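# Flip the card holder's top sleeve over like a page

## Task

Take the uppermost sleeve of the card holder, with its card still inside, and turn it over onto the holder's opposite half the way a book page turns. The task fails if either half of the holder, or the stack of sleeves beneath that top sleeve, is ever lifted to a steep angle.

## Robot and tools

Robot: two arms, left_arm and right_arm, each ending in a sixteen-motor four-digit hand. right_arm has a right hand; left_arm has a left hand built as its mirror image. Arm bases in the scene frame: left_arm at (-0.035, +0.369, 0) m, right_arm at (+0.009, -0.361, 0) m, both with quat_wxyz (+1.000, 0, 0, +0.003). A camera stand is fixed behind the arms. Loose objects may occasionally get a brief outside push.

Scene frame: origin at table-top height, halfway between the nominal bases. +z points up, +x points out over the table, and +y points toward the left_arm side. Image left and right do not match these names.

Hand point axes (right hand): +z runs along straight fingers toward the tips, +x crosses the palm away from the thumb, +y points out of the palm face (the face sits at y = -0.062 m). On the left hand +x points toward the thumb instead, so the mast's x values flip sign. The mast at the wrist (x +0.05 to +0.10, z -0.16 to -0.11, y up to +0.06 m) can collide with things. Fingertips carry rubber caps; the rest is hard plastic.

execute_actions(actions, cameras): actions is a list of actions, run in order. Each action is a list of 1 to 15 rows, one row per 1/30 s control step; a short action keeps its final row for the remaining steps, so each action lasts 0.5 s. Every row is a single flat list of 48 numbers covering both arms, each in [-1, 1], even when one arm is idle. Order: left dx, dy, dz, rx, ry, rz; the left hand's 16 motor numbers; left current_limit, speed; then the same 24 for the right arm.

dx..rz are an offset, not a pose: they are measured from that arm's Hand target as it was when the action began, along that target's own axes. Every row within an action counts from that same starting target, not from the row before. A new action starts from the updated target, so sending the same offset again moves further. Scale: 1.0 equals 0.6 m for dx, dy, dz and 180 degrees for rx, ry, rz, which together form one rotation vector. All zeros re-requests the current target.

Hand motor order (16 numbers): index_mcp, index_abd, index_pip, index_dip, middle_mcp, middle_abd, middle_pip, middle_dip, ring_mcp, ring_abd, ring_pip, ring_dip, thumb_cmc, thumb_axl, thumb_mcp, thumb_ipl. These are absolute goal angles, mapped linearly between each hinge's stops. Angles at +1 / -1 and the straight value: finger _mcp -18/+128 deg, straight +0.75; _abd -60/+60, straight 0.00; _pip -29/+108, straight +0.58; _dip -21/+117, straight +0.70. Moving toward -1 curls fingers toward the palm; _abd toward -1 swings the finger away from the thumb. thumb_cmc -20/+120, straight +0.71 (toward -1 brings the thumb round in front of the palm); thumb_axl -27/+140, straight +0.68 (rolls the thumb about its own line); thumb_mcp -69/+109, straight +0.23; thumb_ipl -77/+108, straight +0.17. Zero is a real goal, not 'hold'; to leave a hand unchanged, resend its hand_goal, hand_current_limit and hand_speed. current_limit maps -1..+1 to 0..550 mA (floor 11 mA) and also caps hinge speed; very low values may not lift a finger. speed sets goal travel at (speed+1)/2 of 8.5 rad/s. Defaults: current_limit +0.4, speed -0.6; last written values persist. A finger presses only while its goal lies past the object's surface.

cameras: list of names (cam_high 504x504, cam_low 504x504, cam_left_wrist 672x504, cam_right_wrist 672x504), ["all"], or []. An empty actions list returns all images by default; otherwise none unless requested. An unknown name invalidates the call.

zoom_image(camera, region): region [x0, y0, x1, y1] in pixels of that camera's latest image, origin top-left, at most 504 by 504; the camera must be in the most recent images. read_manual(section) returns only licence texts. finished_scene(scene=1) ends the scene permanently; the flip must hold with the robot hands off.

Results: end_effector_position (m) and end_effector_quat_wxyz in the scene frame; Hand target, the last commanded pose after clipping, from which the next offsets count; joint positions, velocities (may read 'within noise' or be omitted), torques (include arm weight, have offsets and noise; joints 3 and 4 wrap at ±28 N m); per-motor hand_goal, hand_measured, hand_current_ma (positive pushes toward -1), hand_state (moving, goal, blocked, overload), hand_current_limit, hand_speed; end_effector_position at some control steps. Reported poses can be a few centimetres off, more at long reach.

Behaviour: orientation commands are clipped to 40 degrees from the measured orientation each step. The hand often rests short of its target and sags lower, especially the elbow under load; if a gap remains, send the missing amount as an offset and command slightly high. Tiny moves may not start. To stop pushing on something, command the target back beyond the hand point. Near the first joint's axis, small wrist moves can swing the whole arm.

Avoid: tilting a holder half or the lower sleeve stack steeply; anything leaving the table; dropping or releasing moving parts; hitting, slamming or shoving hard; any contact or squeeze between the two arms or hands. A motor at 495 mA or more for 5 s overloads and goes limp for 10 s. Arm motors overheat from holding loads, long reaches or pushing at unreachable poses (MOTOR HOT at 85 °C, arm drops at 100 °C). An arm stop discards new hand commands while the old ones stay active. The scene keeps running while you think.

Each tool is called after "Emit:" as name(argument=value, ...) on one line, values as JSON.

## Session

Emit:
execute_actions(actions=[])

Scene clock: 0.00 s.
left_arm: end_effector_position=(+0.4458, +0.1354, +0.2227) hand_goal=(+0.754, +0.000, +0.576, +0.696, +0.754, +0.000, +0.576, +0.696, +0.754, +0.000, +0.576, +0.696, +0.714, +0.678, +0.226, +0.168) hand_measured=(+0.754, +0.000, +0.576, +0.696, +0.754, +0.000, +0.576, +0.696, +0.754, +0.000, +0.576, +0.696, +0.714, +0.678, +0.226, +0.168) hand_current_ma=(+0, +0, +0, +0, +0, +0, +0, +0, +0, +0, +0, +0, +0, +0, +0, +0) hand_state=(goal, goal, goal, goal, goal, goal, goal, overload, goal, goal, goal, goal, goal, goal, goal, goal) hand_current_limit=0.40 hand_speed=-0.60 end_effector_quat_wxyz=(+0.155, +0.974, +0.046, -0.158) | right_arm: end_effector_position=(+0.8026, -0.1027, +0.1771) hand_goal=(+0.754, +0.000, +0.576, +0.696, +0.754, +0.000, +0.576, +0.696, +0.754, +0.000, +0.576, +0.696, +0.714, +0.678, +0.226, +0.168) hand_measured=(+0.754, +0.000, +0.576, +0.696, +0.754, +0.000, +0.576, +0.696, +0.754, +0.000, +0.576, +0.696, +0.714, +0.678, +0.226, +0.168) hand_current_ma=(+0, +0, +0, +0, +0, +0, +0, +0, +0, +0, +0, +0, +0, +0, +0, +0) hand_state=(goal, goal, goal, goal, goal, goal, goal, goal, goal, goal, goal, goal, goal, goal, goal, goal) hand_current_limit=0.40 hand_speed=-0.60 end_effector_quat_wxyz=(+0.575, +0.707, +0.398, +0.102)
Joint positions: left_arm=[-0.202 1.731 1.574 -1.66 0.376 1.328] | right_arm=[0.538 2.548 2.367 -0.986 1.218 0.807]
Joint velocities: within noise
Joint torques (N m): no reading
Heat: left arm: hottest shoulder 42 °C; right arm: hottest shoulder 35 °C.
Hand target: left_arm +0.4517, +0.1343, +0.2287; +0.157, +0.975, +0.045, -0.150 | right_arm +0.8045, -0.1015, +0.2035; +0.575, +0.712, +0.384, +0.122

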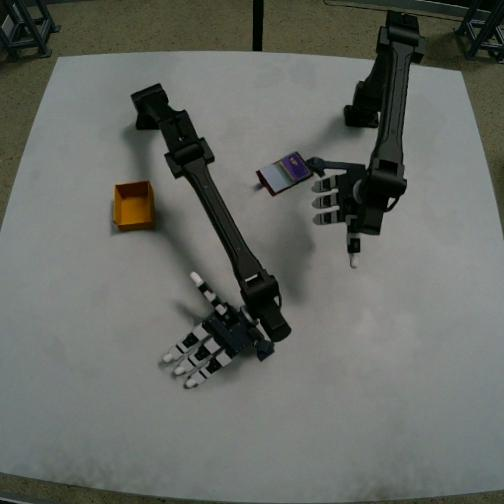

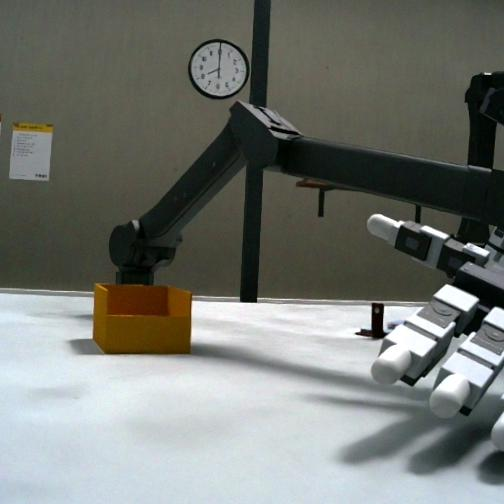

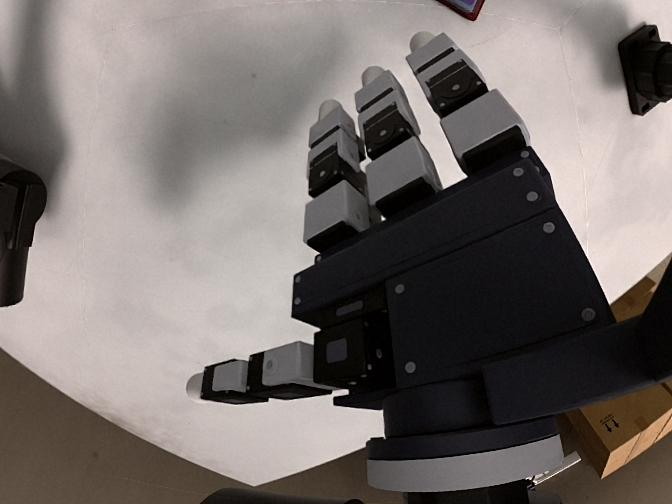

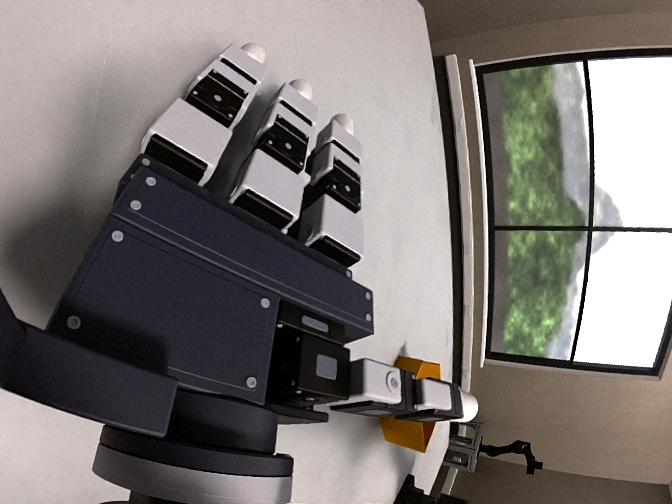

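Emit:
zoom_image(camera="cam_high", region=[235, 130, 335, 210])

Emit:
zoom_image(camera="cam_low", region=[340, 280, 440, 360])

Emit:
zoom_image(camera="cam_left_wrist", region=[380, 0, 580, 100])

Scaled by 5.040 from the camera's 504x504 image, which has a finer 720x720 frame.

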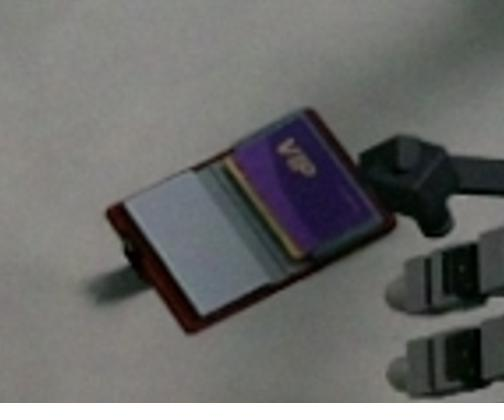

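Scaled by 5.040 from the camera's 504x504 image, which has a finer 720x720 frame.

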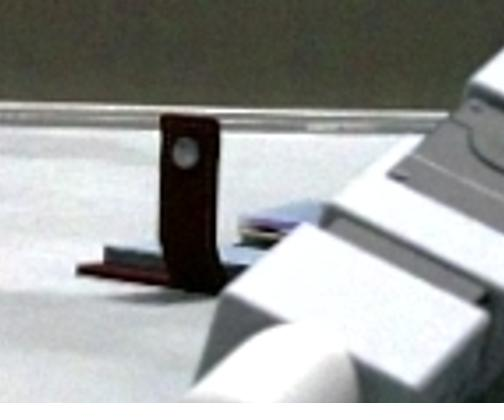

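Scaled by 2.520 from the camera's 672x504 image, which has a finer 960x720 frame.

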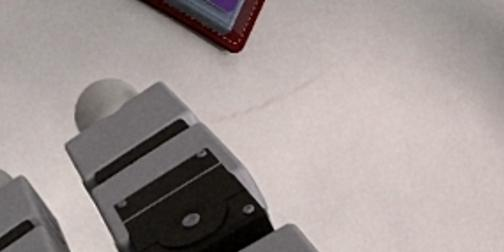

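Emit:
execute_actions(actions=[[[-0.056,0.0074,0.0062,0.0237,0.0403,-0.0479,0.754,0.233,0.576,0.696,0.95,0,-0.7,0.696,0.754,-0.233,0.576,0.696,0.714,0.678,0.226,0.168,0.4,-0.6,0,0,0,0,0,0,0.754,0,0.576,0.696,0.754,0,0.576,0.696,0.754,0,0.576,0.696,0.714,0.678,0.226,0.168,0.4,-0.6]],[[-0.055,-0.001,0,0.0237,0.0403,-0.0479,0.754,0.233,0.576,0.696,0.95,0,-0.7,0.696,0.754,-0.233,0.576,0.696,0.714,0.678,0.226,0.168,0.4,-0.6,0,0,0,0,0,0,0.754,0,0.576,0.696,0.754,0,0.576,0.696,0.754,0,0.576,0.696,0.714,0.678,0.226,0.168,0.4,-0.6]],[[-0.054,-0.010,-0.007,0.0237,0.0403,-0.0479,0.754,0.233,0.576,0.696,0.95,0,-0.7,0.696,0.754,-0.233,0.576,0.696,0.714,0.678,0.226,0.168,0.4,-0.6,0,0,0,0,0,0,0.754,0,0.576,0.696,0.754,0,0.576,0.696,0.754,0,0.576,0.696,0.714,0.678,0.226,0.168,0.4,-0.6]],[[-0.052,-0.019,-0.0136,0,0,0,0.754,0.233,0.576,0.696,0.95,0,-0.7,0.696,0.754,-0.233,0.576,0.696,0.714,0.678,0.226,0.168,0.4,-0.6,0,0,0,0,0,0,0.754,0,0.576,0.696,0.754,0,0.576,0.696,0.754,0,0.576,0.696,0.714,0.678,0.226,0.168,0.4,-0.6]],[[-0.052,-0.019,-0.0136,0,0,0,0.754,0.233,0.576,0.696,0.95,0,-0.7,0.696,0.754,-0.233,0.576,0.696,0.714,0.678,0.226,0.168,0.4,-0.6,0,0,0,0,0,0,0.754,0,0.576,0.696,0.754,0,0.576,0.696,0.754,0,0.576,0.696,0.714,0.678,0.226,0.168,0.4,-0.6]]], cameras=["all"])

Scene clock: 8.77 s.
left_arm: end_effector_position=(+0.2971, +0.1013, +0.2715) hand_goal=(+0.754, +0.234, +0.576, +0.696, +0.950, +0.000, -0.700, +0.696, +0.754, -0.232, +0.576, +0.696, +0.714, +0.678, +0.226, +0.168) hand_measured=(+0.754, +0.232, +0.576, +0.696, +0.948, +0.000, -0.694, +0.696, +0.754, -0.228, +0.576, +0.696, +0.714, +0.678, +0.224, +0.168) hand_current_ma=(+0, -1, +0, +0, -1, +0, +6, +0, +0, +2, +0, +0, +0, +0, -2, +0) hand_state=(goal, goal, goal, goal, goal, goal, goal, overload, goal, goal, goal, goal, goal, goal, goal, goal) hand_current_limit=0.40 hand_speed=-0.60 end_effector_quat_wxyz=(+0.007, +0.962, +0.272, +0.005) | right_arm: end_effector_position=(+0.8026, -0.1027, +0.1771) hand_goal=(+0.754, +0.000, +0.576, +0.696, +0.754, +0.000, +0.576, +0.696, +0.754, +0.000, +0.576, +0.696, +0.714, +0.678, +0.226, +0.168) hand_measured=(+0.760, +0.000, +0.576, +0.696, +0.760, +0.000, +0.576, +0.696, +0.760, +0.000, +0.576, +0.696, +0.720, +0.678, +0.226, +0.168) hand_current_ma=(+1, +0, +0, +0, +1, +0, +0, +0, +0, +0, +0, +0, +1, +0, +0, +0) hand_state=(goal, goal, goal, goal, goal, goal, goal, goal, goal, goal, goal, goal, goal, goal, goal, goal) hand_current_limit=0.40 hand_speed=-0.60 end_effector_quat_wxyz=(+0.575, +0.707, +0.398, +0.102)
Joint positions: left_arm=[-0.662 1.214 1.236 -1.576 0.001 0.365] | right_arm=[0.538 2.548 2.367 -0.986 1.218 0.807]
Joint torques (N m): left_arm=[0.44 -9.99 7.3 0.12 -0.11 -0.11] | right_arm=[0.38 -25 9.84 0.47 1.36 -0.08]
Heat: left arm: hottest shoulder 42 °C; right arm: hottest shoulder 38 °C.
Hand target: left_arm +0.2909, +0.1015, +0.2680; +0.000, +0.962, +0.272, +0.000 | right_arm +0.8045, -0.1015, +0.2035; +0.575, +0.712, +0.384, +0.122
Off the commanded pose: left_arm 0.007 m, 1 deg | right_arm 0.027 m, 3 deg.
Step readings (end_effector_position of left_arm | right_arm):
0: (+0.4458, +0.1354, +0.2227) | (+0.8026, -0.1027, +0.1771)
1: (+0.4459, +0.1358, +0.2225) | (+0.8026, -0.1027, +0.1771)
2: (+0.4459, +0.1368, +0.2208) | (+0.8026, -0.1027, +0.1771)
4: (+0.4413, +0.1407, +0.2162) | (+0.8026, -0.1027, +0.1771)
8: (+0.4223, +0.1388, +0.2260) | (+0.8026, -0.1027, +0.1771)
15: (+0.4168, +0.1289, +0.2496) | (+0.8026, -0.1027, +0.1771)
16: (+0.4177, +0.1298, +0.2480) | (+0.8026, -0.1027, +0.1771)
17: (+0.4171, +0.1311, +0.2441) | (+0.8026, -0.1027, +0.1771)
19: (+0.4121, +0.1368, +0.2337) | (+0.8026, -0.1027, +0.1771)
23: (+0.3894, +0.1302, +0.2324) | (+0.8026, -0.1027, +0.1771)
30: (+0.3840, +0.1219, +0.2498) | (+0.8026, -0.1027, +0.1771)
31: (+0.3849, +0.1232, +0.2490) | (+0.8026, -0.1027, +0.1771)
32: (+0.3854, +0.1250, +0.2467) | (+0.8026, -0.1027, +0.1771)
34: (+0.3814, +0.1301, +0.2408) | (+0.8026, -0.1027, +0.1771)
38: (+0.3611, +0.1198, +0.2444) | (+0.8026, -0.1027, +0.1771)
45: (+0.3556, +0.1140, +0.2554) | (+0.8026, -0.1027, +0.1771)
46: (+0.3560, +0.1147, +0.2552) | (+0.8026, -0.1027, +0.1771)
47: (+0.3553, +0.1140, +0.2552) | (+0.8026, -0.1027, +0.1771)
49: (+0.3511, +0.1142, +0.2544) | (+0.8026, -0.1027, +0.1771)
53: (+0.3348, +0.1096, +0.2561) | (+0.8026, -0.1027, +0.1771)
60: (+0.3294, +0.1074, +0.2631) | (+0.8026, -0.1027, +0.1771)
61: (+0.3292, +0.1074, +0.2629) | (+0.8026, -0.1027, +0.1771)
62: (+0.3278, +0.1069, +0.2625) | (+0.8026, -0.1027, +0.1771)
64: (+0.3210, +0.1070, +0.2612) | (+0.8026, -0.1027, +0.1771)
68: (+0.3026, +0.1024, +0.2645) | (+0.8026, -0.1027, +0.1771)
75: (+0.2967, +0.1009, +0.2715) | (+0.8026, -0.1027, +0.1771)

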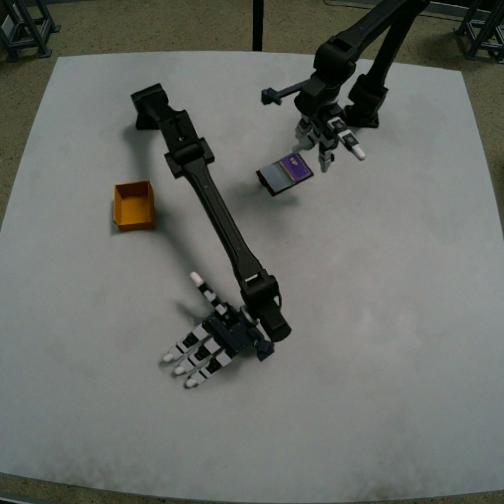

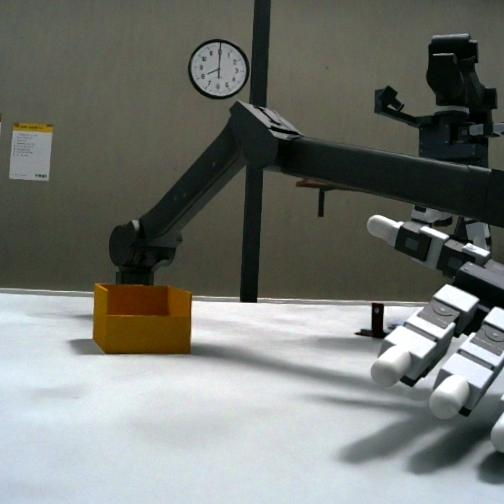

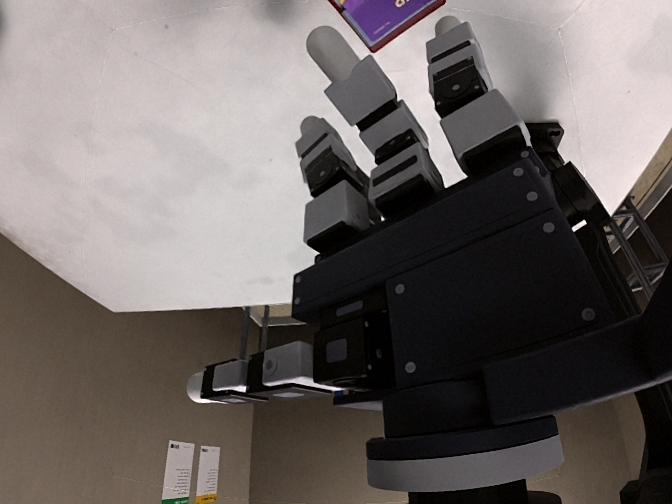

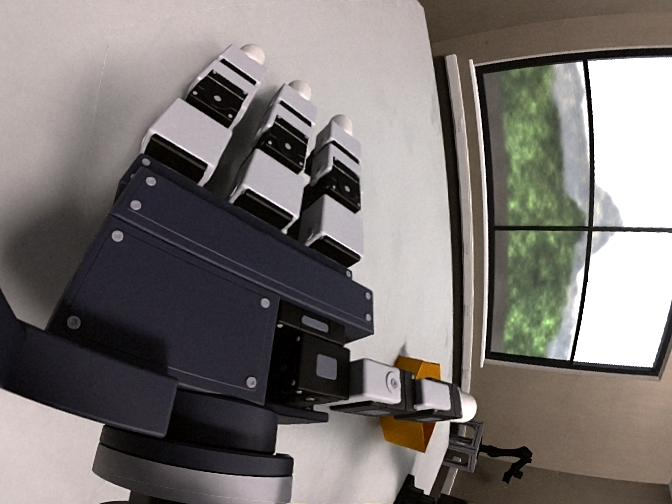

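Emit:
execute_actions(actions=[[[0,0.03,0,0,0,0,0.754,0.233,0.576,0.696,1,0,1,0.696,0.754,-0.233,0.576,0.696,0.714,0.678,0.226,0.168,0.4,-0.6,-0.09,0.0075,0.01,0,0,0,0.754,0,0.576,0.696,0.754,0,0.576,0.696,0.754,0,0.576,0.696,0.714,0.678,0.226,0.168,0.4,-0.6]],[[0,0.04,0,0,0,0,0.754,0.233,0.576,0.696,1,0,1,0.696,0.754,-0.233,0.576,0.696,0.714,0.678,0.226,0.168,0.4,-0.6,-0.09,0.0075,0.01,0,0,0,0.754,0,0.576,0.696,0.754,0,0.576,0.696,0.754,0,0.576,0.696,0.714,0.678,0.226,0.168,0.4,-0.6]],[[0,0.04,0,0,0,0,0.754,0.233,0.576,0.696,1,0,1,0.696,0.754,-0.233,0.576,0.696,0.714,0.678,0.226,0.168,0.4,-0.6,-0.09,0.0075,0.01,0,0,0,0.754,0,0.576,0.696,0.754,0,0.576,0.696,0.754,0,0.576,0.696,0.714,0.678,0.226,0.168,0.4,-0.6]],[[0,0.04,0,0,0,0,0.754,0.233,0.576,0.696,1,0,1,0.696,0.754,-0.233,0.576,0.696,0.714,0.678,0.226,0.168,0.4,-0.6,-0.09,0.0075,0.01,0,0,0,0.754,0,0.576,0.696,0.754,0,0.576,0.696,0.754,0,0.576,0.696,0.714,0.678,0.226,0.168,0.4,-0.6]],[[0,0.04,0,0,0,0,0.754,0.233,0.576,0.696,1,0,1,0.696,0.754,-0.233,0.576,0.696,0.714,0.678,0.226,0.168,0.4,-0.6,-0.09,0.0075,0.01,0,0,0,0.754,0,0.576,0.696,0.754,0,0.576,0.696,0.754,0,0.576,0.696,0.714,0.678,0.226,0.168,0.4,-0.6]],[[0,0.03,0,0,0,0,0.754,0.233,0.576,0.696,1,0,1,0.696,0.754,-0.233,0.576,0.696,0.714,0.678,0.226,0.168,0.4,-0.6,-0.09,0.0075,0.01,0,0,0,0.754,0,0.576,0.696,0.754,0,0.576,0.696,0.754,0,0.576,0.696,0.714,0.678,0.226,0.168,0.4,-0.6]]], cameras=["all"])

Scene clock: 14.10 s.
left_arm: end_effector_position=(+0.3526, +0.0040, +0.2504) hand_goal=(+0.754, +0.234, +0.576, +0.696, +1.000, +0.000, +1.000, +0.696, +0.754, -0.232, +0.576, +0.696, +0.714, +0.678, +0.226, +0.168) hand_measured=(+0.754, +0.232, +0.576, +0.696, +0.994, +0.000, +0.992, +0.696, +0.754, -0.228, +0.576, +0.696, +0.714, +0.678, +0.224, +0.168) hand_current_ma=(+0, -1, +0, +0, -4, +0, -6, +0, +0, +2, +0, +0, +0, +0, -2, +0) hand_state=(goal, goal, goal, goal, goal, goal, goal, overload, goal, goal, goal, goal, goal, goal, goal, goal) hand_current_limit=0.40 hand_speed=-0.60 end_effector_quat_wxyz=(-0.015, +0.962, +0.273, -0.009) | right_arm: end_effector_position=(+0.6226, -0.3488, +0.2907) hand_goal=(+0.754, +0.000, +0.576, +0.696, +0.754, +0.000, +0.576, +0.696, +0.754, +0.000, +0.576, +0.696, +0.714, +0.678, +0.226, +0.168) hand_measured=(+0.762, +0.000, +0.576, +0.696, +0.762, +0.000, +0.576, +0.696, +0.760, +0.000, +0.576, +0.696, +0.720, +0.678, +0.226, +0.168) hand_current_ma=(+1, +0, +0, +0, +1, +0, +0, +0, +1, +0, +0, +0, +1, +0, +0, +0) hand_state=(goal, goal, goal, goal, goal, goal, goal, goal, goal, goal, goal, goal, goal, goal, goal, goal) hand_current_limit=0.40 hand_speed=-0.60 end_effector_quat_wxyz=(+0.572, +0.713, +0.391, +0.109)
Joint positions: left_arm=[-0.761 1.523 1.493 -1.576 0.001 0.264] | right_arm=[0.308 1.665 1.153 -0.234 1.076 0.371]
Joint torques (N m): left_arm=[0.21 -13.86 11.63 0.36 -0.13 -0.14] | right_arm=[0.26 -15.91 7.27 1.4 0.8 -0.16]
Heat: left arm: hottest shoulder 42 °C; right arm: hottest shoulder 38 °C.
Hand target: left_arm +0.3599, -0.0111, +0.2681; +0.000, +0.962, +0.272, +0.000 | right_arm +0.6187, -0.3513, +0.3038; +0.575, +0.712, +0.384, +0.122
Off the commanded pose: left_arm 0.024 m, 2 deg | right_arm 0.014 m, 2 deg.
Step readings (end_effector_position of left_arm | right_arm):
0: (+0.2971, +0.1014, +0.2715) | (+0.8026, -0.1027, +0.1771)
1: (+0.2970, +0.1013, +0.2715) | (+0.8025, -0.1027, +0.1769)
2: (+0.2967, +0.1008, +0.2715) | (+0.8018, -0.1032, +0.1759)
4: (+0.2963, +0.0997, +0.2704) | (+0.7967, -0.1092, +0.1733)
8: (+0.2963, +0.0961, +0.2637) | (+0.7855, -0.1200, +0.1705)
15: (+0.2972, +0.0944, +0.2581) | (+0.7757, -0.1322, +0.1836)
16: (+0.2973, +0.0944, +0.2580) | (+0.7747, -0.1331, +0.1853)
17: (+0.2973, +0.0942, +0.2575) | (+0.7730, -0.1366, +0.1870)
19: (+0.2980, +0.0914, +0.2555) | (+0.7649, -0.1456, +0.1893)
23: (+0.3009, +0.0827, +0.2491) | (+0.7515, -0.1630, +0.1970)
30: (+0.3023, +0.0801, +0.2447) | (+0.7444, -0.1802, +0.2144)
31: (+0.3026, +0.0798, +0.2453) | (+0.7440, -0.1816, +0.2152)
32: (+0.3034, +0.0791, +0.2463) | (+0.7422, -0.1837, +0.2152)
34: (+0.3069, +0.0746, +0.2495) | (+0.7338, -0.1930, +0.2135)
38: (+0.3134, +0.0635, +0.2523) | (+0.7186, -0.2066, +0.2148)
45: (+0.3150, +0.0604, +0.2478) | (+0.7134, -0.2200, +0.2316)
46: (+0.3151, +0.0604, +0.2480) | (+0.7132, -0.2212, +0.2327)
47: (+0.3158, +0.0597, +0.2485) | (+0.7118, -0.2238, +0.2329)
49: (+0.3196, +0.0550, +0.2509) | (+0.7035, -0.2322, +0.2318)
53: (+0.3264, +0.0437, +0.2525) | (+0.6879, -0.2486, +0.2355)
60: (+0.3277, +0.0405, +0.2479) | (+0.6836, -0.2643, +0.2535)
61: (+0.3279, +0.0404, +0.2480) | (+0.6833, -0.2648, +0.2542)
62: (+0.3287, +0.0396, +0.2485) | (+0.6821, -0.2668, +0.2538)
64: (+0.3328, +0.0349, +0.2514) | (+0.6738, -0.2736, +0.2515)
68: (+0.3400, +0.0232, +0.2535) | (+0.6575, -0.2899, +0.2542)
75: (+0.3414, +0.0198, +0.2487) | (+0.6532, -0.3068, +0.2732)
76: (+0.3416, +0.0197, +0.2487) | (+0.6529, -0.3072, +0.2738)
77: (+0.3421, +0.0191, +0.2493) | (+0.6520, -0.3087, +0.2733)
79: (+0.3456, +0.0153, +0.2518) | (+0.6443, -0.3143, +0.2707)
83: (+0.3516, +0.0067, +0.2543) | (+0.6274, -0.3321, +0.2737)
90: (+0.3525, +0.0039, +0.2504) | (+0.6225, -0.3496, +0.2931)

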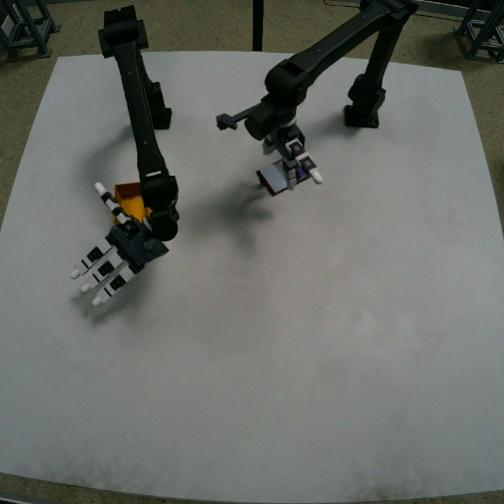

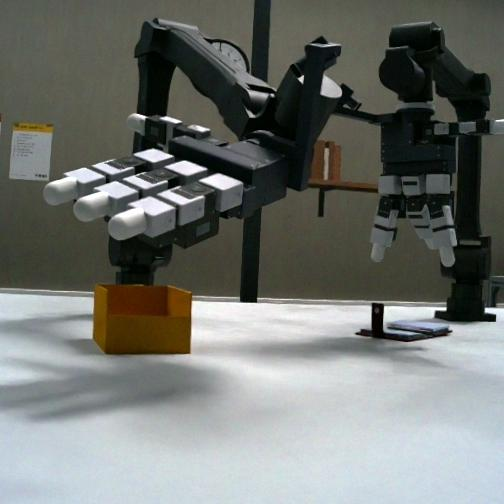

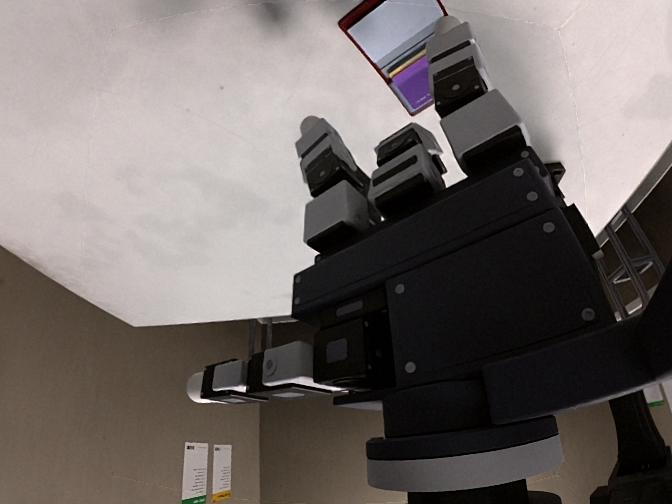

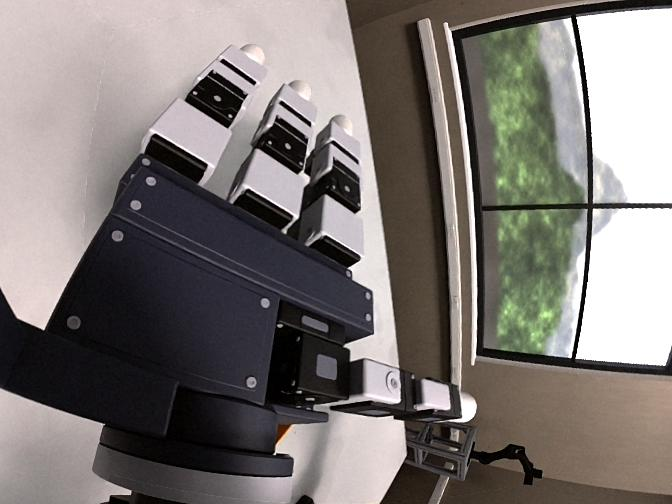

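Emit:
zoom_image(camera="cam_low", region=[345, 295, 465, 345])

Emit:
zoom_image(camera="cam_left_wrist", region=[330, 0, 480, 120])

Scaled by 4.200 from the camera's 504x504 image, which has a finer 720x720 frame.

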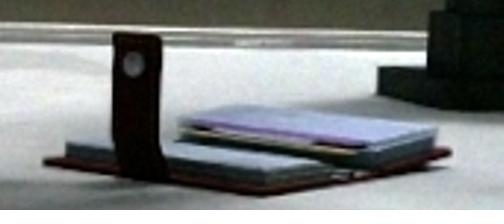

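Scaled by 3.360 from the camera's 672x504 image, which has a finer 960x720 frame.

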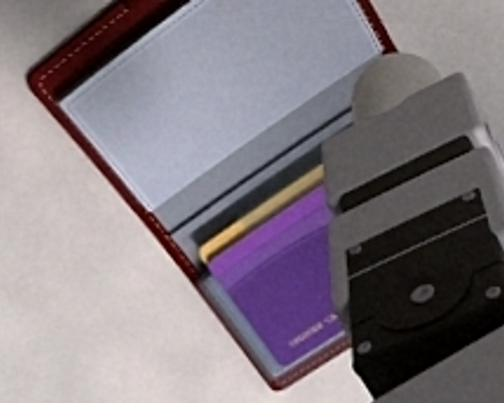

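Emit:
execute_actions(actions=[[[-0.015,-0.064,0,0,0,0,0.754,0.233,0.576,0.696,1,0,1,0.696,0.754,-0.233,0.576,0.696,0.714,0.678,0.226,0.168,0.4,-0.6,0,0,0,0,0,0,0.754,0,0.576,0.696,0.754,0,0.576,0.696,0.754,0,0.576,0.696,0.714,0.678,0.226,0.168,0.4,-0.6]],[[-0.015,-0.064,0,0,0,0,0.754,0.233,0.576,0.696,1,0,1,0.696,0.754,-0.233,0.576,0.696,0.714,0.678,0.226,0.168,0.4,-0.6,0,0,0,0,0,0,0.754,0,0.576,0.696,0.754,0,0.576,0.696,0.754,0,0.576,0.696,0.714,0.678,0.226,0.168,0.4,-0.6]],[[-0.015,-0.064,0.02,0,0,0,0.754,0.233,0.576,0.696,1,0,1,0.696,0.754,-0.233,0.576,0.696,0.714,0.678,0.226,0.168,0.4,-0.6,0,0,0,0,0,0,0.754,0,0.576,0.696,0.754,0,0.576,0.696,0.754,0,0.576,0.696,0.714,0.678,0.226,0.168,0.4,-0.6]],[[-0.015,-0.064,0.04,0,0,0,0.754,0.233,0.576,0.696,1,0,1,0.696,0.754,-0.233,0.576,0.696,0.714,0.678,0.226,0.168,0.4,-0.6,0,0,0,0,0,0,0.754,0,0.576,0.696,0.754,0,0.576,0.696,0.754,0,0.576,0.696,0.714,0.678,0.226,0.168,0.4,-0.6]],[[0,0,0.035,0,0,0,0.754,0.233,0.576,0.696,1,0,1,0.696,0.754,-0.233,0.576,0.696,0.714,0.678,0.226,0.168,0.4,-0.6,0,0,0,0,0,0,0.754,0,0.576,0.696,0.754,0,0.576,0.696,0.754,0,0.576,0.696,0.714,0.678,0.226,0.168,0.4,-0.6]]], cameras=["all"])

Emit:
zoom_image(camera="cam_low", region=[345, 265, 465, 345])

Emit:
zoom_image(camera="cam_high", region=[235, 130, 335, 210])

Scene clock: 18.67 s.
left_arm: end_effector_position=(+0.2478, +0.1023, +0.2126) hand_goal=(+0.754, +0.234, +0.576, +0.696, +1.000, +0.000, +1.000, +0.696, +0.754, -0.232, +0.576, +0.696, +0.714, +0.678, +0.226, +0.168) hand_measured=(+0.752, +0.232, +0.576, +0.696, +0.994, +0.000, +0.994, +0.696, +0.752, -0.228, +0.576, +0.696, +0.714, +0.678, +0.224, +0.168) hand_current_ma=(-1, -1, +0, +0, -5, +0, -5, +0, -1, +2, +0, +0, +0, +0, -2, +0) hand_state=(goal, goal, goal, goal, goal, goal, goal, overload, goal, goal, goal, goal, goal, goal, goal, goal) hand_current_limit=0.40 hand_speed=-0.60 end_effector_quat_wxyz=(-0.003, +0.962, +0.273, -0.002) | right_arm: end_effector_position=(+0.6229, -0.3485, +0.2912) hand_goal=(+0.754, +0.000, +0.576, +0.696, +0.754, +0.000, +0.576, +0.696, +0.754, +0.000, +0.576, +0.696, +0.714, +0.678, +0.226, +0.168) hand_measured=(+0.762, +0.000, +0.576, +0.696, +0.762, +0.000, +0.576, +0.696, +0.760, +0.000, +0.576, +0.696, +0.720, +0.678, +0.226, +0.168) hand_current_ma=(+1, +0, +0, +0, +1, +0, +0, +0, +1, +0, +0, +0, +1, +0, +0, +0) hand_state=(goal, goal, goal, goal, goal, goal, goal, goal, goal, goal, goal, goal, goal, goal, goal, goal) hand_current_limit=0.40 hand_speed=-0.60 end_effector_quat_wxyz=(+0.572, +0.713, +0.391, +0.110)
Joint positions: left_arm=[-0.761 1.134 1.025 -1.469 0.001 0.264] | right_arm=[0.308 1.665 1.153 -0.229 1.076 0.368]
Joint torques (N m): left_arm=[1.08 -7.65 7.35 1.03 -0.15 -0.01] | right_arm=[0.21 -15.62 7.13 1.48 0.8 -0.18]
Heat: left arm: hottest shoulder 42 °C; right arm: hottest shoulder 38 °C.
Hand target: left_arm +0.2489, +0.1010, +0.2110; +0.000, +0.962, +0.272, +0.000 | right_arm +0.6187, -0.3513, +0.3039; +0.575, +0.712, +0.384, +0.122
Off the commanded pose: left_arm 0.002 m, 0 deg | right_arm 0.014 m, 2 deg.
Step readings (end_effector_position of left_arm | right_arm):
0: (+0.3526, +0.0040, +0.2504) | (+0.6226, -0.3488, +0.2907)
1: (+0.3526, +0.0040, +0.2504) | (+0.6226, -0.3488, +0.2907)
2: (+0.3525, +0.0041, +0.2507) | (+0.6226, -0.3487, +0.2907)
4: (+0.3507, +0.0058, +0.2524) | (+0.6227, -0.3487, +0.2909)
8: (+0.3409, +0.0150, +0.2610) | (+0.6228, -0.3486, +0.2911)
15: (+0.3365, +0.0191, +0.2742) | (+0.6229, -0.3486, +0.2912)
16: (+0.3363, +0.0193, +0.2735) | (+0.6229, -0.3486, +0.2912)
17: (+0.3343, +0.0212, +0.2711) | (+0.6229, -0.3486, +0.2912)
19: (+0.3270, +0.0281, +0.2645) | (+0.6229, -0.3485, +0.2912)
23: (+0.3118, +0.0423, +0.2598) | (+0.6229, -0.3485, +0.2912)
30: (+0.3081, +0.0458, +0.2713) | (+0.6229, -0.3485, +0.2912)
31: (+0.3078, +0.0461, +0.2707) | (+0.6229, -0.3485, +0.2912)
32: (+0.3059, +0.0478, +0.2683) | (+0.6229, -0.3485, +0.2912)
34: (+0.2985, +0.0548, +0.2608) | (+0.6229, -0.3485, +0.2912)
38: (+0.2813, +0.0709, +0.2506) | (+0.6229, -0.3485, +0.2912)
45: (+0.2777, +0.0743, +0.2576) | (+0.6229, -0.3485, +0.2912)
46: (+0.2774, +0.0746, +0.2569) | (+0.6229, -0.3485, +0.2912)
47: (+0.2761, +0.0758, +0.2543) | (+0.6229, -0.3485, +0.2912)
49: (+0.2695, +0.0820, +0.2454) | (+0.6229, -0.3485, +0.2912)
53: (+0.2509, +0.0994, +0.2290) | (+0.6229, -0.3485, +0.2912)
60: (+0.2484, +0.1018, +0.2323) | (+0.6229, -0.3485, +0.2912)
61: (+0.2484, +0.1017, +0.2320) | (+0.6229, -0.3485, +0.2912)
62: (+0.2490, +0.1012, +0.2312) | (+0.6229, -0.3485, +0.2912)
64: (+0.2494, +0.1008, +0.2264) | (+0.6229, -0.3485, +0.2912)
68: (+0.2471, +0.1030, +0.2144) | (+0.6229, -0.3485, +0.2912)
75: (+0.2477, +0.1024, +0.2125) | (+0.6229, -0.3485, +0.2912)

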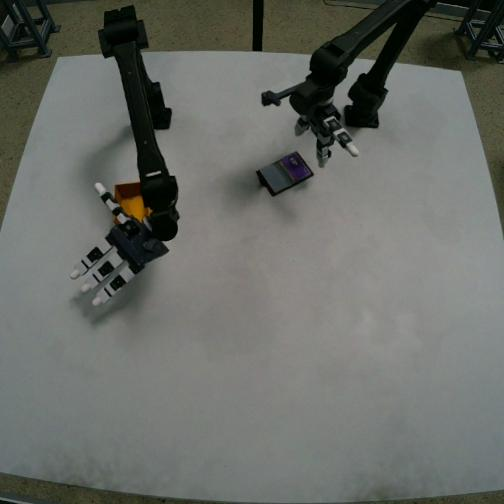

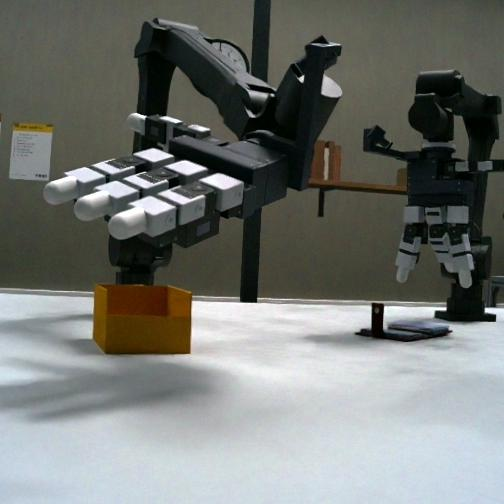

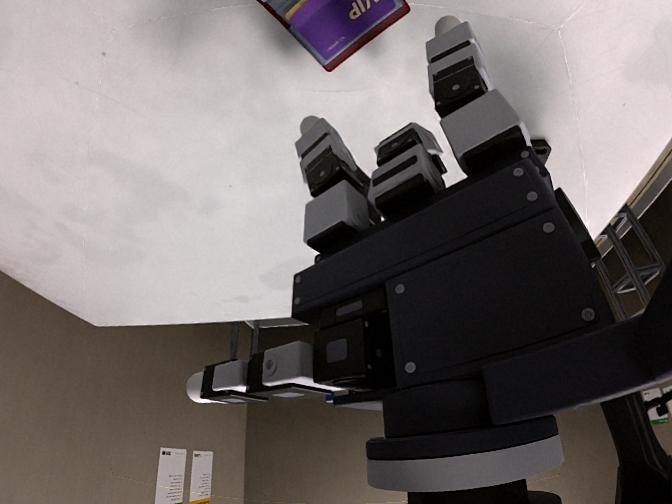

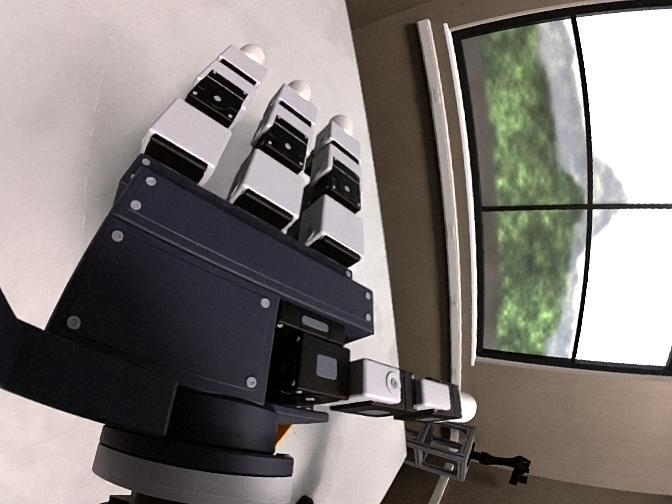

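Scaled by 4.200 from the camera's 504x504 image, which has a finer 720x720 frame.

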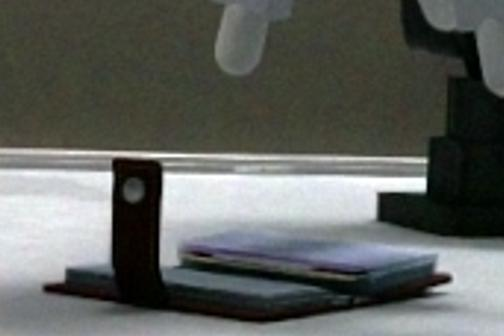

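Scaled by 5.040 from the camera's 504x504 image, which has a finer 720x720 frame.

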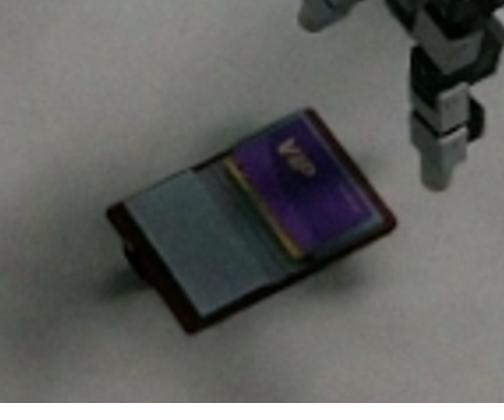

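Emit:
execute_actions(actions=[[[0,0.025,0.03,0,0,0,0.754,0.233,0.576,0.696,1,0,0.9,0.696,0.754,-0.233,0.576,0.696,0.714,0.678,0.226,0.168,0.4,-0.6,0,0,0,0,0,0,0.754,0,0.576,0.696,0.754,0,0.576,0.696,0.754,0,0.576,0.696,0.714,0.678,0.226,0.168,0.4,-0.6]],[[0,0,0.045,0,0,0,0.754,0.233,0.576,0.696,1,0,0.9,0.696,0.754,-0.233,0.576,0.696,0.714,0.678,0.226,0.168,0.4,-0.6,0,0,0,0,0,0,0.754,0,0.576,0.696,0.754,0,0.576,0.696,0.754,0,0.576,0.696,0.714,0.678,0.226,0.168,0.4,-0.6]]], cameras=["cam_high","cam_low","cam_left_wrist"])

Emit:
zoom_image(camera="cam_low", region=[345, 265, 485, 345])

Emit:
zoom_image(camera="cam_high", region=[235, 120, 335, 200])

Emit:
zoom_image(camera="cam_left_wrist", region=[230, 0, 490, 140])

Scene clock: 21.07 s.
left_arm: end_effector_position=(+0.2581, +0.0928, +0.1707) hand_goal=(+0.754, +0.234, +0.576, +0.696, +1.000, +0.000, +0.900, +0.696, +0.754, -0.232, +0.576, +0.696, +0.714, +0.678, +0.226, +0.168) hand_measured=(+0.752, +0.232, +0.576, +0.696, +0.994, +0.000, +0.900, +0.696, +0.752, -0.228, +0.576, +0.696, +0.714, +0.678, +0.224, +0.168) hand_current_ma=(-1, -1, +0, +0, -5, +0, +0, +0, -1, +2, +0, +0, +0, +0, -2, +0) hand_state=(goal, goal, goal, goal, goal, goal, goal, overload, goal, goal, goal, goal, goal, goal, goal, goal) hand_current_limit=0.40 hand_speed=-0.60 end_effector_quat_wxyz=(+0.001, +0.962, +0.273, +0.000) | right_arm: end_effector_position=(+0.6229, -0.3485, +0.2912) hand_goal=(+0.754, +0.000, +0.576, +0.696, +0.754, +0.000, +0.576, +0.696, +0.754, +0.000, +0.576, +0.696, +0.714, +0.678, +0.226, +0.168) hand_measured=(+0.762, +0.000, +0.576, +0.696, +0.762, +0.000, +0.576, +0.696, +0.760, +0.000, +0.576, +0.696, +0.720, +0.678, +0.226, +0.168) hand_current_ma=(+1, +0, +0, +0, +1, +0, +0, +0, +1, +0, +0, +0, +1, +0, +0, +0) hand_state=(goal, goal, goal, goal, goal, goal, goal, goal, goal, goal, goal, goal, goal, goal, goal, goal) hand_current_limit=0.40 hand_speed=-0.60 end_effector_quat_wxyz=(+0.572, +0.713, +0.391, +0.110)
Joint positions: left_arm=[-0.761 1.188 0.953 -1.335 0.001 0.264] | right_arm=[0.308 1.665 1.153 -0.229 1.076 0.368]
Joint torques (N m): left_arm=[0.09 -7.77 7.3 1.09 -0.14 -0.11] | right_arm=[0.03 -15.68 7.12 1.44 0.8 -0.18]
Heat: left arm: hottest shoulder 42 °C; right arm: hottest shoulder 38 °C.
Hand target: left_arm +0.2568, +0.0882, +0.1661; +0.000, +0.962, +0.272, +0.000 | right_arm +0.6187, -0.3513, +0.3039; +0.575, +0.712, +0.384, +0.122
Off the commanded pose: left_arm 0.007 m, 0 deg | right_arm 0.014 m, 2 deg.
Step readings (end_effector_position of left_arm | right_arm):
0: (+0.2478, +0.1023, +0.2126) | (+0.6229, -0.3485, +0.2912)
1: (+0.2480, +0.1022, +0.2127) | (+0.6229, -0.3485, +0.2912)
2: (+0.2487, +0.1015, +0.2126) | (+0.6229, -0.3485, +0.2912)
4: (+0.2515, +0.0988, +0.2118) | (+0.6229, -0.3485, +0.2912)
8: (+0.2565, +0.0942, +0.2041) | (+0.6229, -0.3485, +0.2912)
15: (+0.2578, +0.0930, +0.1977) | (+0.6229, -0.3485, +0.2912)
16: (+0.2579, +0.0929, +0.1975) | (+0.6229, -0.3485, +0.2912)
17: (+0.2585, +0.0924, +0.1964) | (+0.6229, -0.3485, +0.2912)
19: (+0.2594, +0.0916, +0.1913) | (+0.6229, -0.3485, +0.2912)
23: (+0.2567, +0.0941, +0.1757) | (+0.6229, -0.3485, +0.2912)
30: (+0.2578, +0.0930, +0.1706) | (+0.6229, -0.3485, +0.2912)
Images, in order (width x height): cam_high 504x504, cam_low 504x504, cam_left_wrist 672x504.

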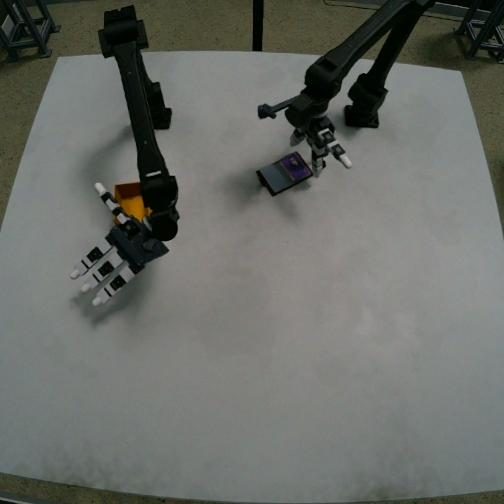

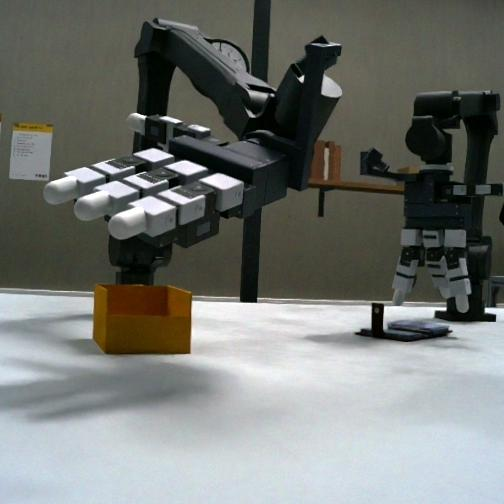

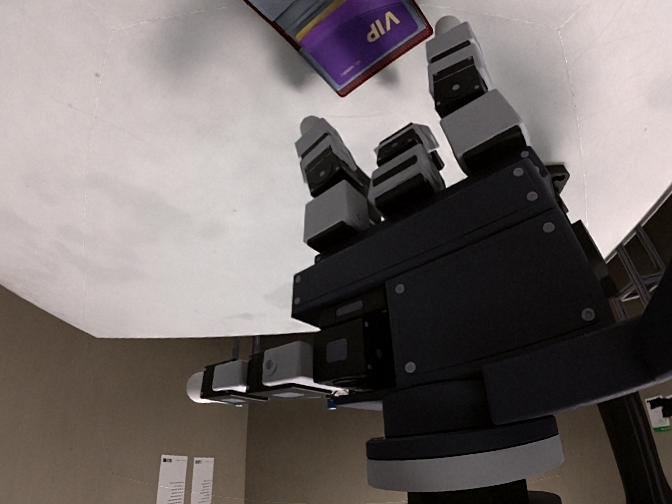

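Scaled by 3.600 from the camera's 504x504 image, which has a finer 720x720 frame.

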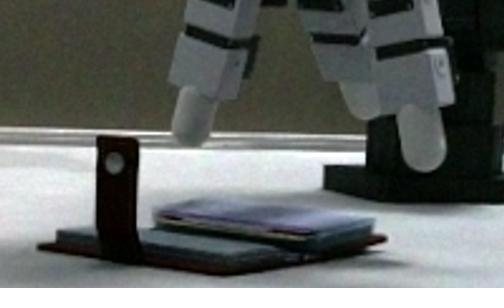

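Scaled by 5.040 from the camera's 504x504 image, which has a finer 720x720 frame.

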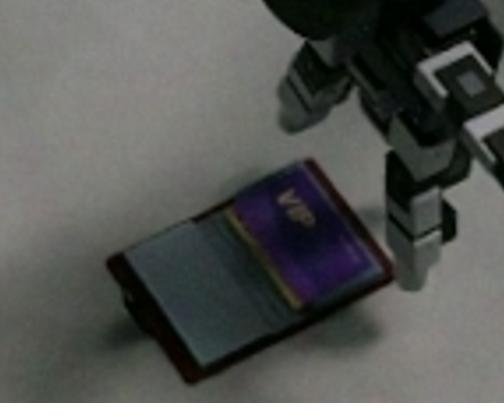

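Scaled by 1.938 from the camera's 672x504 image, which has a finer 960x720 frame.

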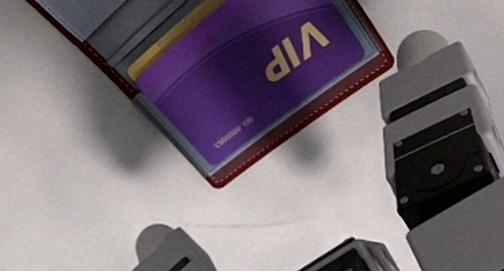

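Emit:
execute_actions(actions=[[[-0.013,0,0.03,0,0,0,0.754,0.233,0.576,0.696,1,0,0.9,0.696,0.754,-0.233,0.576,0.696,0.714,0.678,0.226,0.168,0.4,-0.6,0,0,0,0,0,0,0.754,0,0.576,0.696,0.754,0,0.576,0.696,0.754,0,0.576,0.696,0.714,0.678,0.226,0.168,0.4,-0.6]]], cameras=["cam_high","cam_low","cam_left_wrist"])

Emit:
zoom_image(camera="cam_low", region=[345, 265, 485, 345])

Emit:
zoom_image(camera="cam_high", region=[235, 120, 335, 200])

Emit:
zoom_image(camera="cam_left_wrist", region=[230, 0, 490, 140])

Scene clock: 23.57 s.
left_arm: end_effector_position=(+0.2520, +0.0884, +0.1538) hand_goal=(+0.754, +0.234, +0.576, +0.696, +1.000, +0.000, +0.900, +0.696, +0.754, -0.232, +0.576, +0.696, +0.714, +0.678, +0.226, +0.168) hand_measured=(+0.752, +0.232, +0.576, +0.696, +0.994, +0.000, +0.900, +0.696, +0.752, -0.228, +0.576, +0.696, +0.714, +0.678, +0.224, +0.168) hand_current_ma=(-1, -1, +0, +0, -5, +0, +0, +0, -1, +2, +0, +0, +0, +0, -2, +0) hand_state=(goal, goal, goal, goal, goal, goal, goal, overload, goal, goal, goal, goal, goal, goal, goal, goal) hand_current_limit=0.40 hand_speed=-0.60 end_effector_quat_wxyz=(+0.002, +0.962, +0.273, +0.000) | right_arm: end_effector_position=(+0.6229, -0.3485, +0.2912) hand_goal=(+0.754, +0.000, +0.576, +0.696, +0.754, +0.000, +0.576, +0.696, +0.754, +0.000, +0.576, +0.696, +0.714, +0.678, +0.226, +0.168) hand_measured=(+0.762, +0.000, +0.576, +0.696, +0.762, +0.000, +0.576, +0.696, +0.760, +0.000, +0.576, +0.696, +0.720, +0.678, +0.226, +0.168) hand_current_ma=(+1, +0, +0, +0, +1, +0, +0, +0, +1, +0, +0, +0, +1, +0, +0, +0) hand_state=(goal, goal, goal, goal, goal, goal, goal, goal, goal, goal, goal, goal, goal, goal, goal, goal) hand_current_limit=0.40 hand_speed=-0.60 end_effector_quat_wxyz=(+0.572, +0.713, +0.391, +0.110)
Joint positions: left_arm=[-0.784 1.195 0.912 -1.284 0.001 0.241] | right_arm=[0.308 1.665 1.153 -0.229 1.076 0.368]
Joint torques (N m): left_arm=[-0.15 -7.94 7.01 1.1 -0.15 -0.13] | right_arm=[0.26 -15.85 7.13 1.48 0.81 -0.18]
Heat: left arm: hottest shoulder 42 °C; right arm: hottest shoulder 38 °C.
Hand target: left_arm +0.2501, +0.0841, +0.1480; +0.000, +0.962, +0.272, +0.000 | right_arm +0.6187, -0.3513, +0.3039; +0.575, +0.712, +0.384, +0.122
Off the commanded pose: left_arm 0.007 m, 0 deg | right_arm 0.014 m, 2 deg.
Step readings (end_effector_position of left_arm | right_arm):
0: (+0.2581, +0.0928, +0.1707) | (+0.6229, -0.3485, +0.2912)
1: (+0.2581, +0.0927, +0.1706) | (+0.6229, -0.3485, +0.2912)
2: (+0.2583, +0.0924, +0.1700) | (+0.6229, -0.3485, +0.2912)
4: (+0.2576, +0.0906, +0.1668) | (+0.6229, -0.3485, +0.2912)
8: (+0.2519, +0.0893, +0.1572) | (+0.6229, -0.3485, +0.2912)
15: (+0.2517, +0.0885, +0.1537) | (+0.6229, -0.3485, +0.2912)
Images, in order (width x height): cam_high 504x504, cam_low 504x504, cam_left_wrist 672x504.

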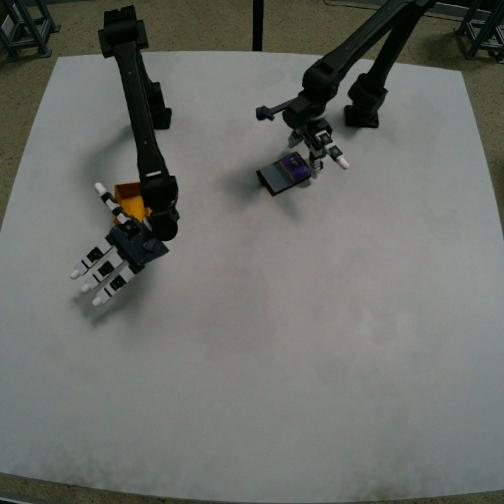

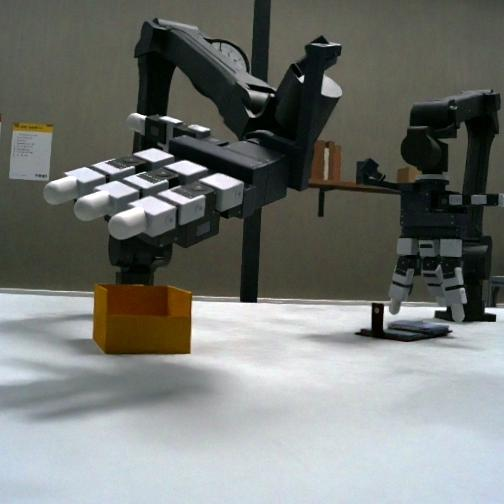

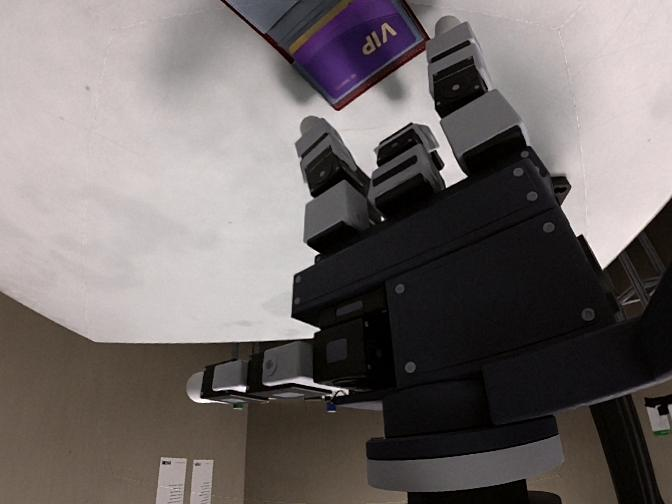

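Scaled by 3.600 from the camera's 504x504 image, which has a finer 720x720 frame.

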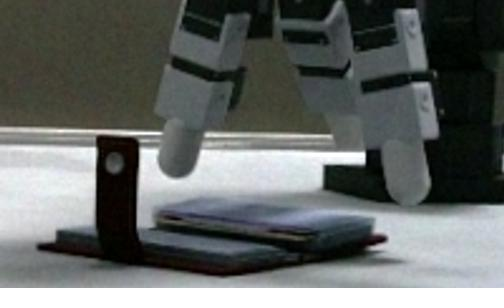

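Scaled by 5.040 from the camera's 504x504 image, which has a finer 720x720 frame.

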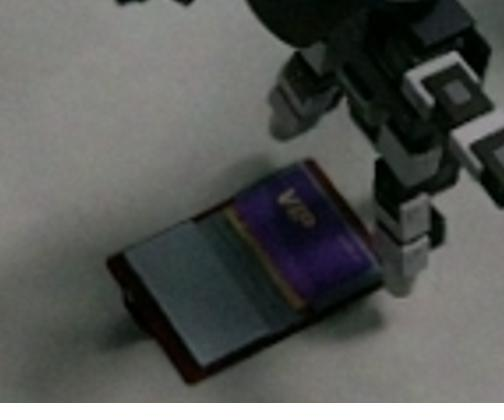

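Scaled by 1.938 from the camera's 672x504 image, which has a finer 960x720 frame.

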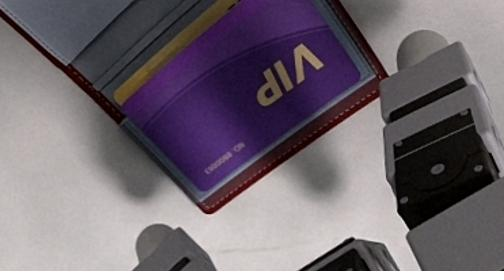

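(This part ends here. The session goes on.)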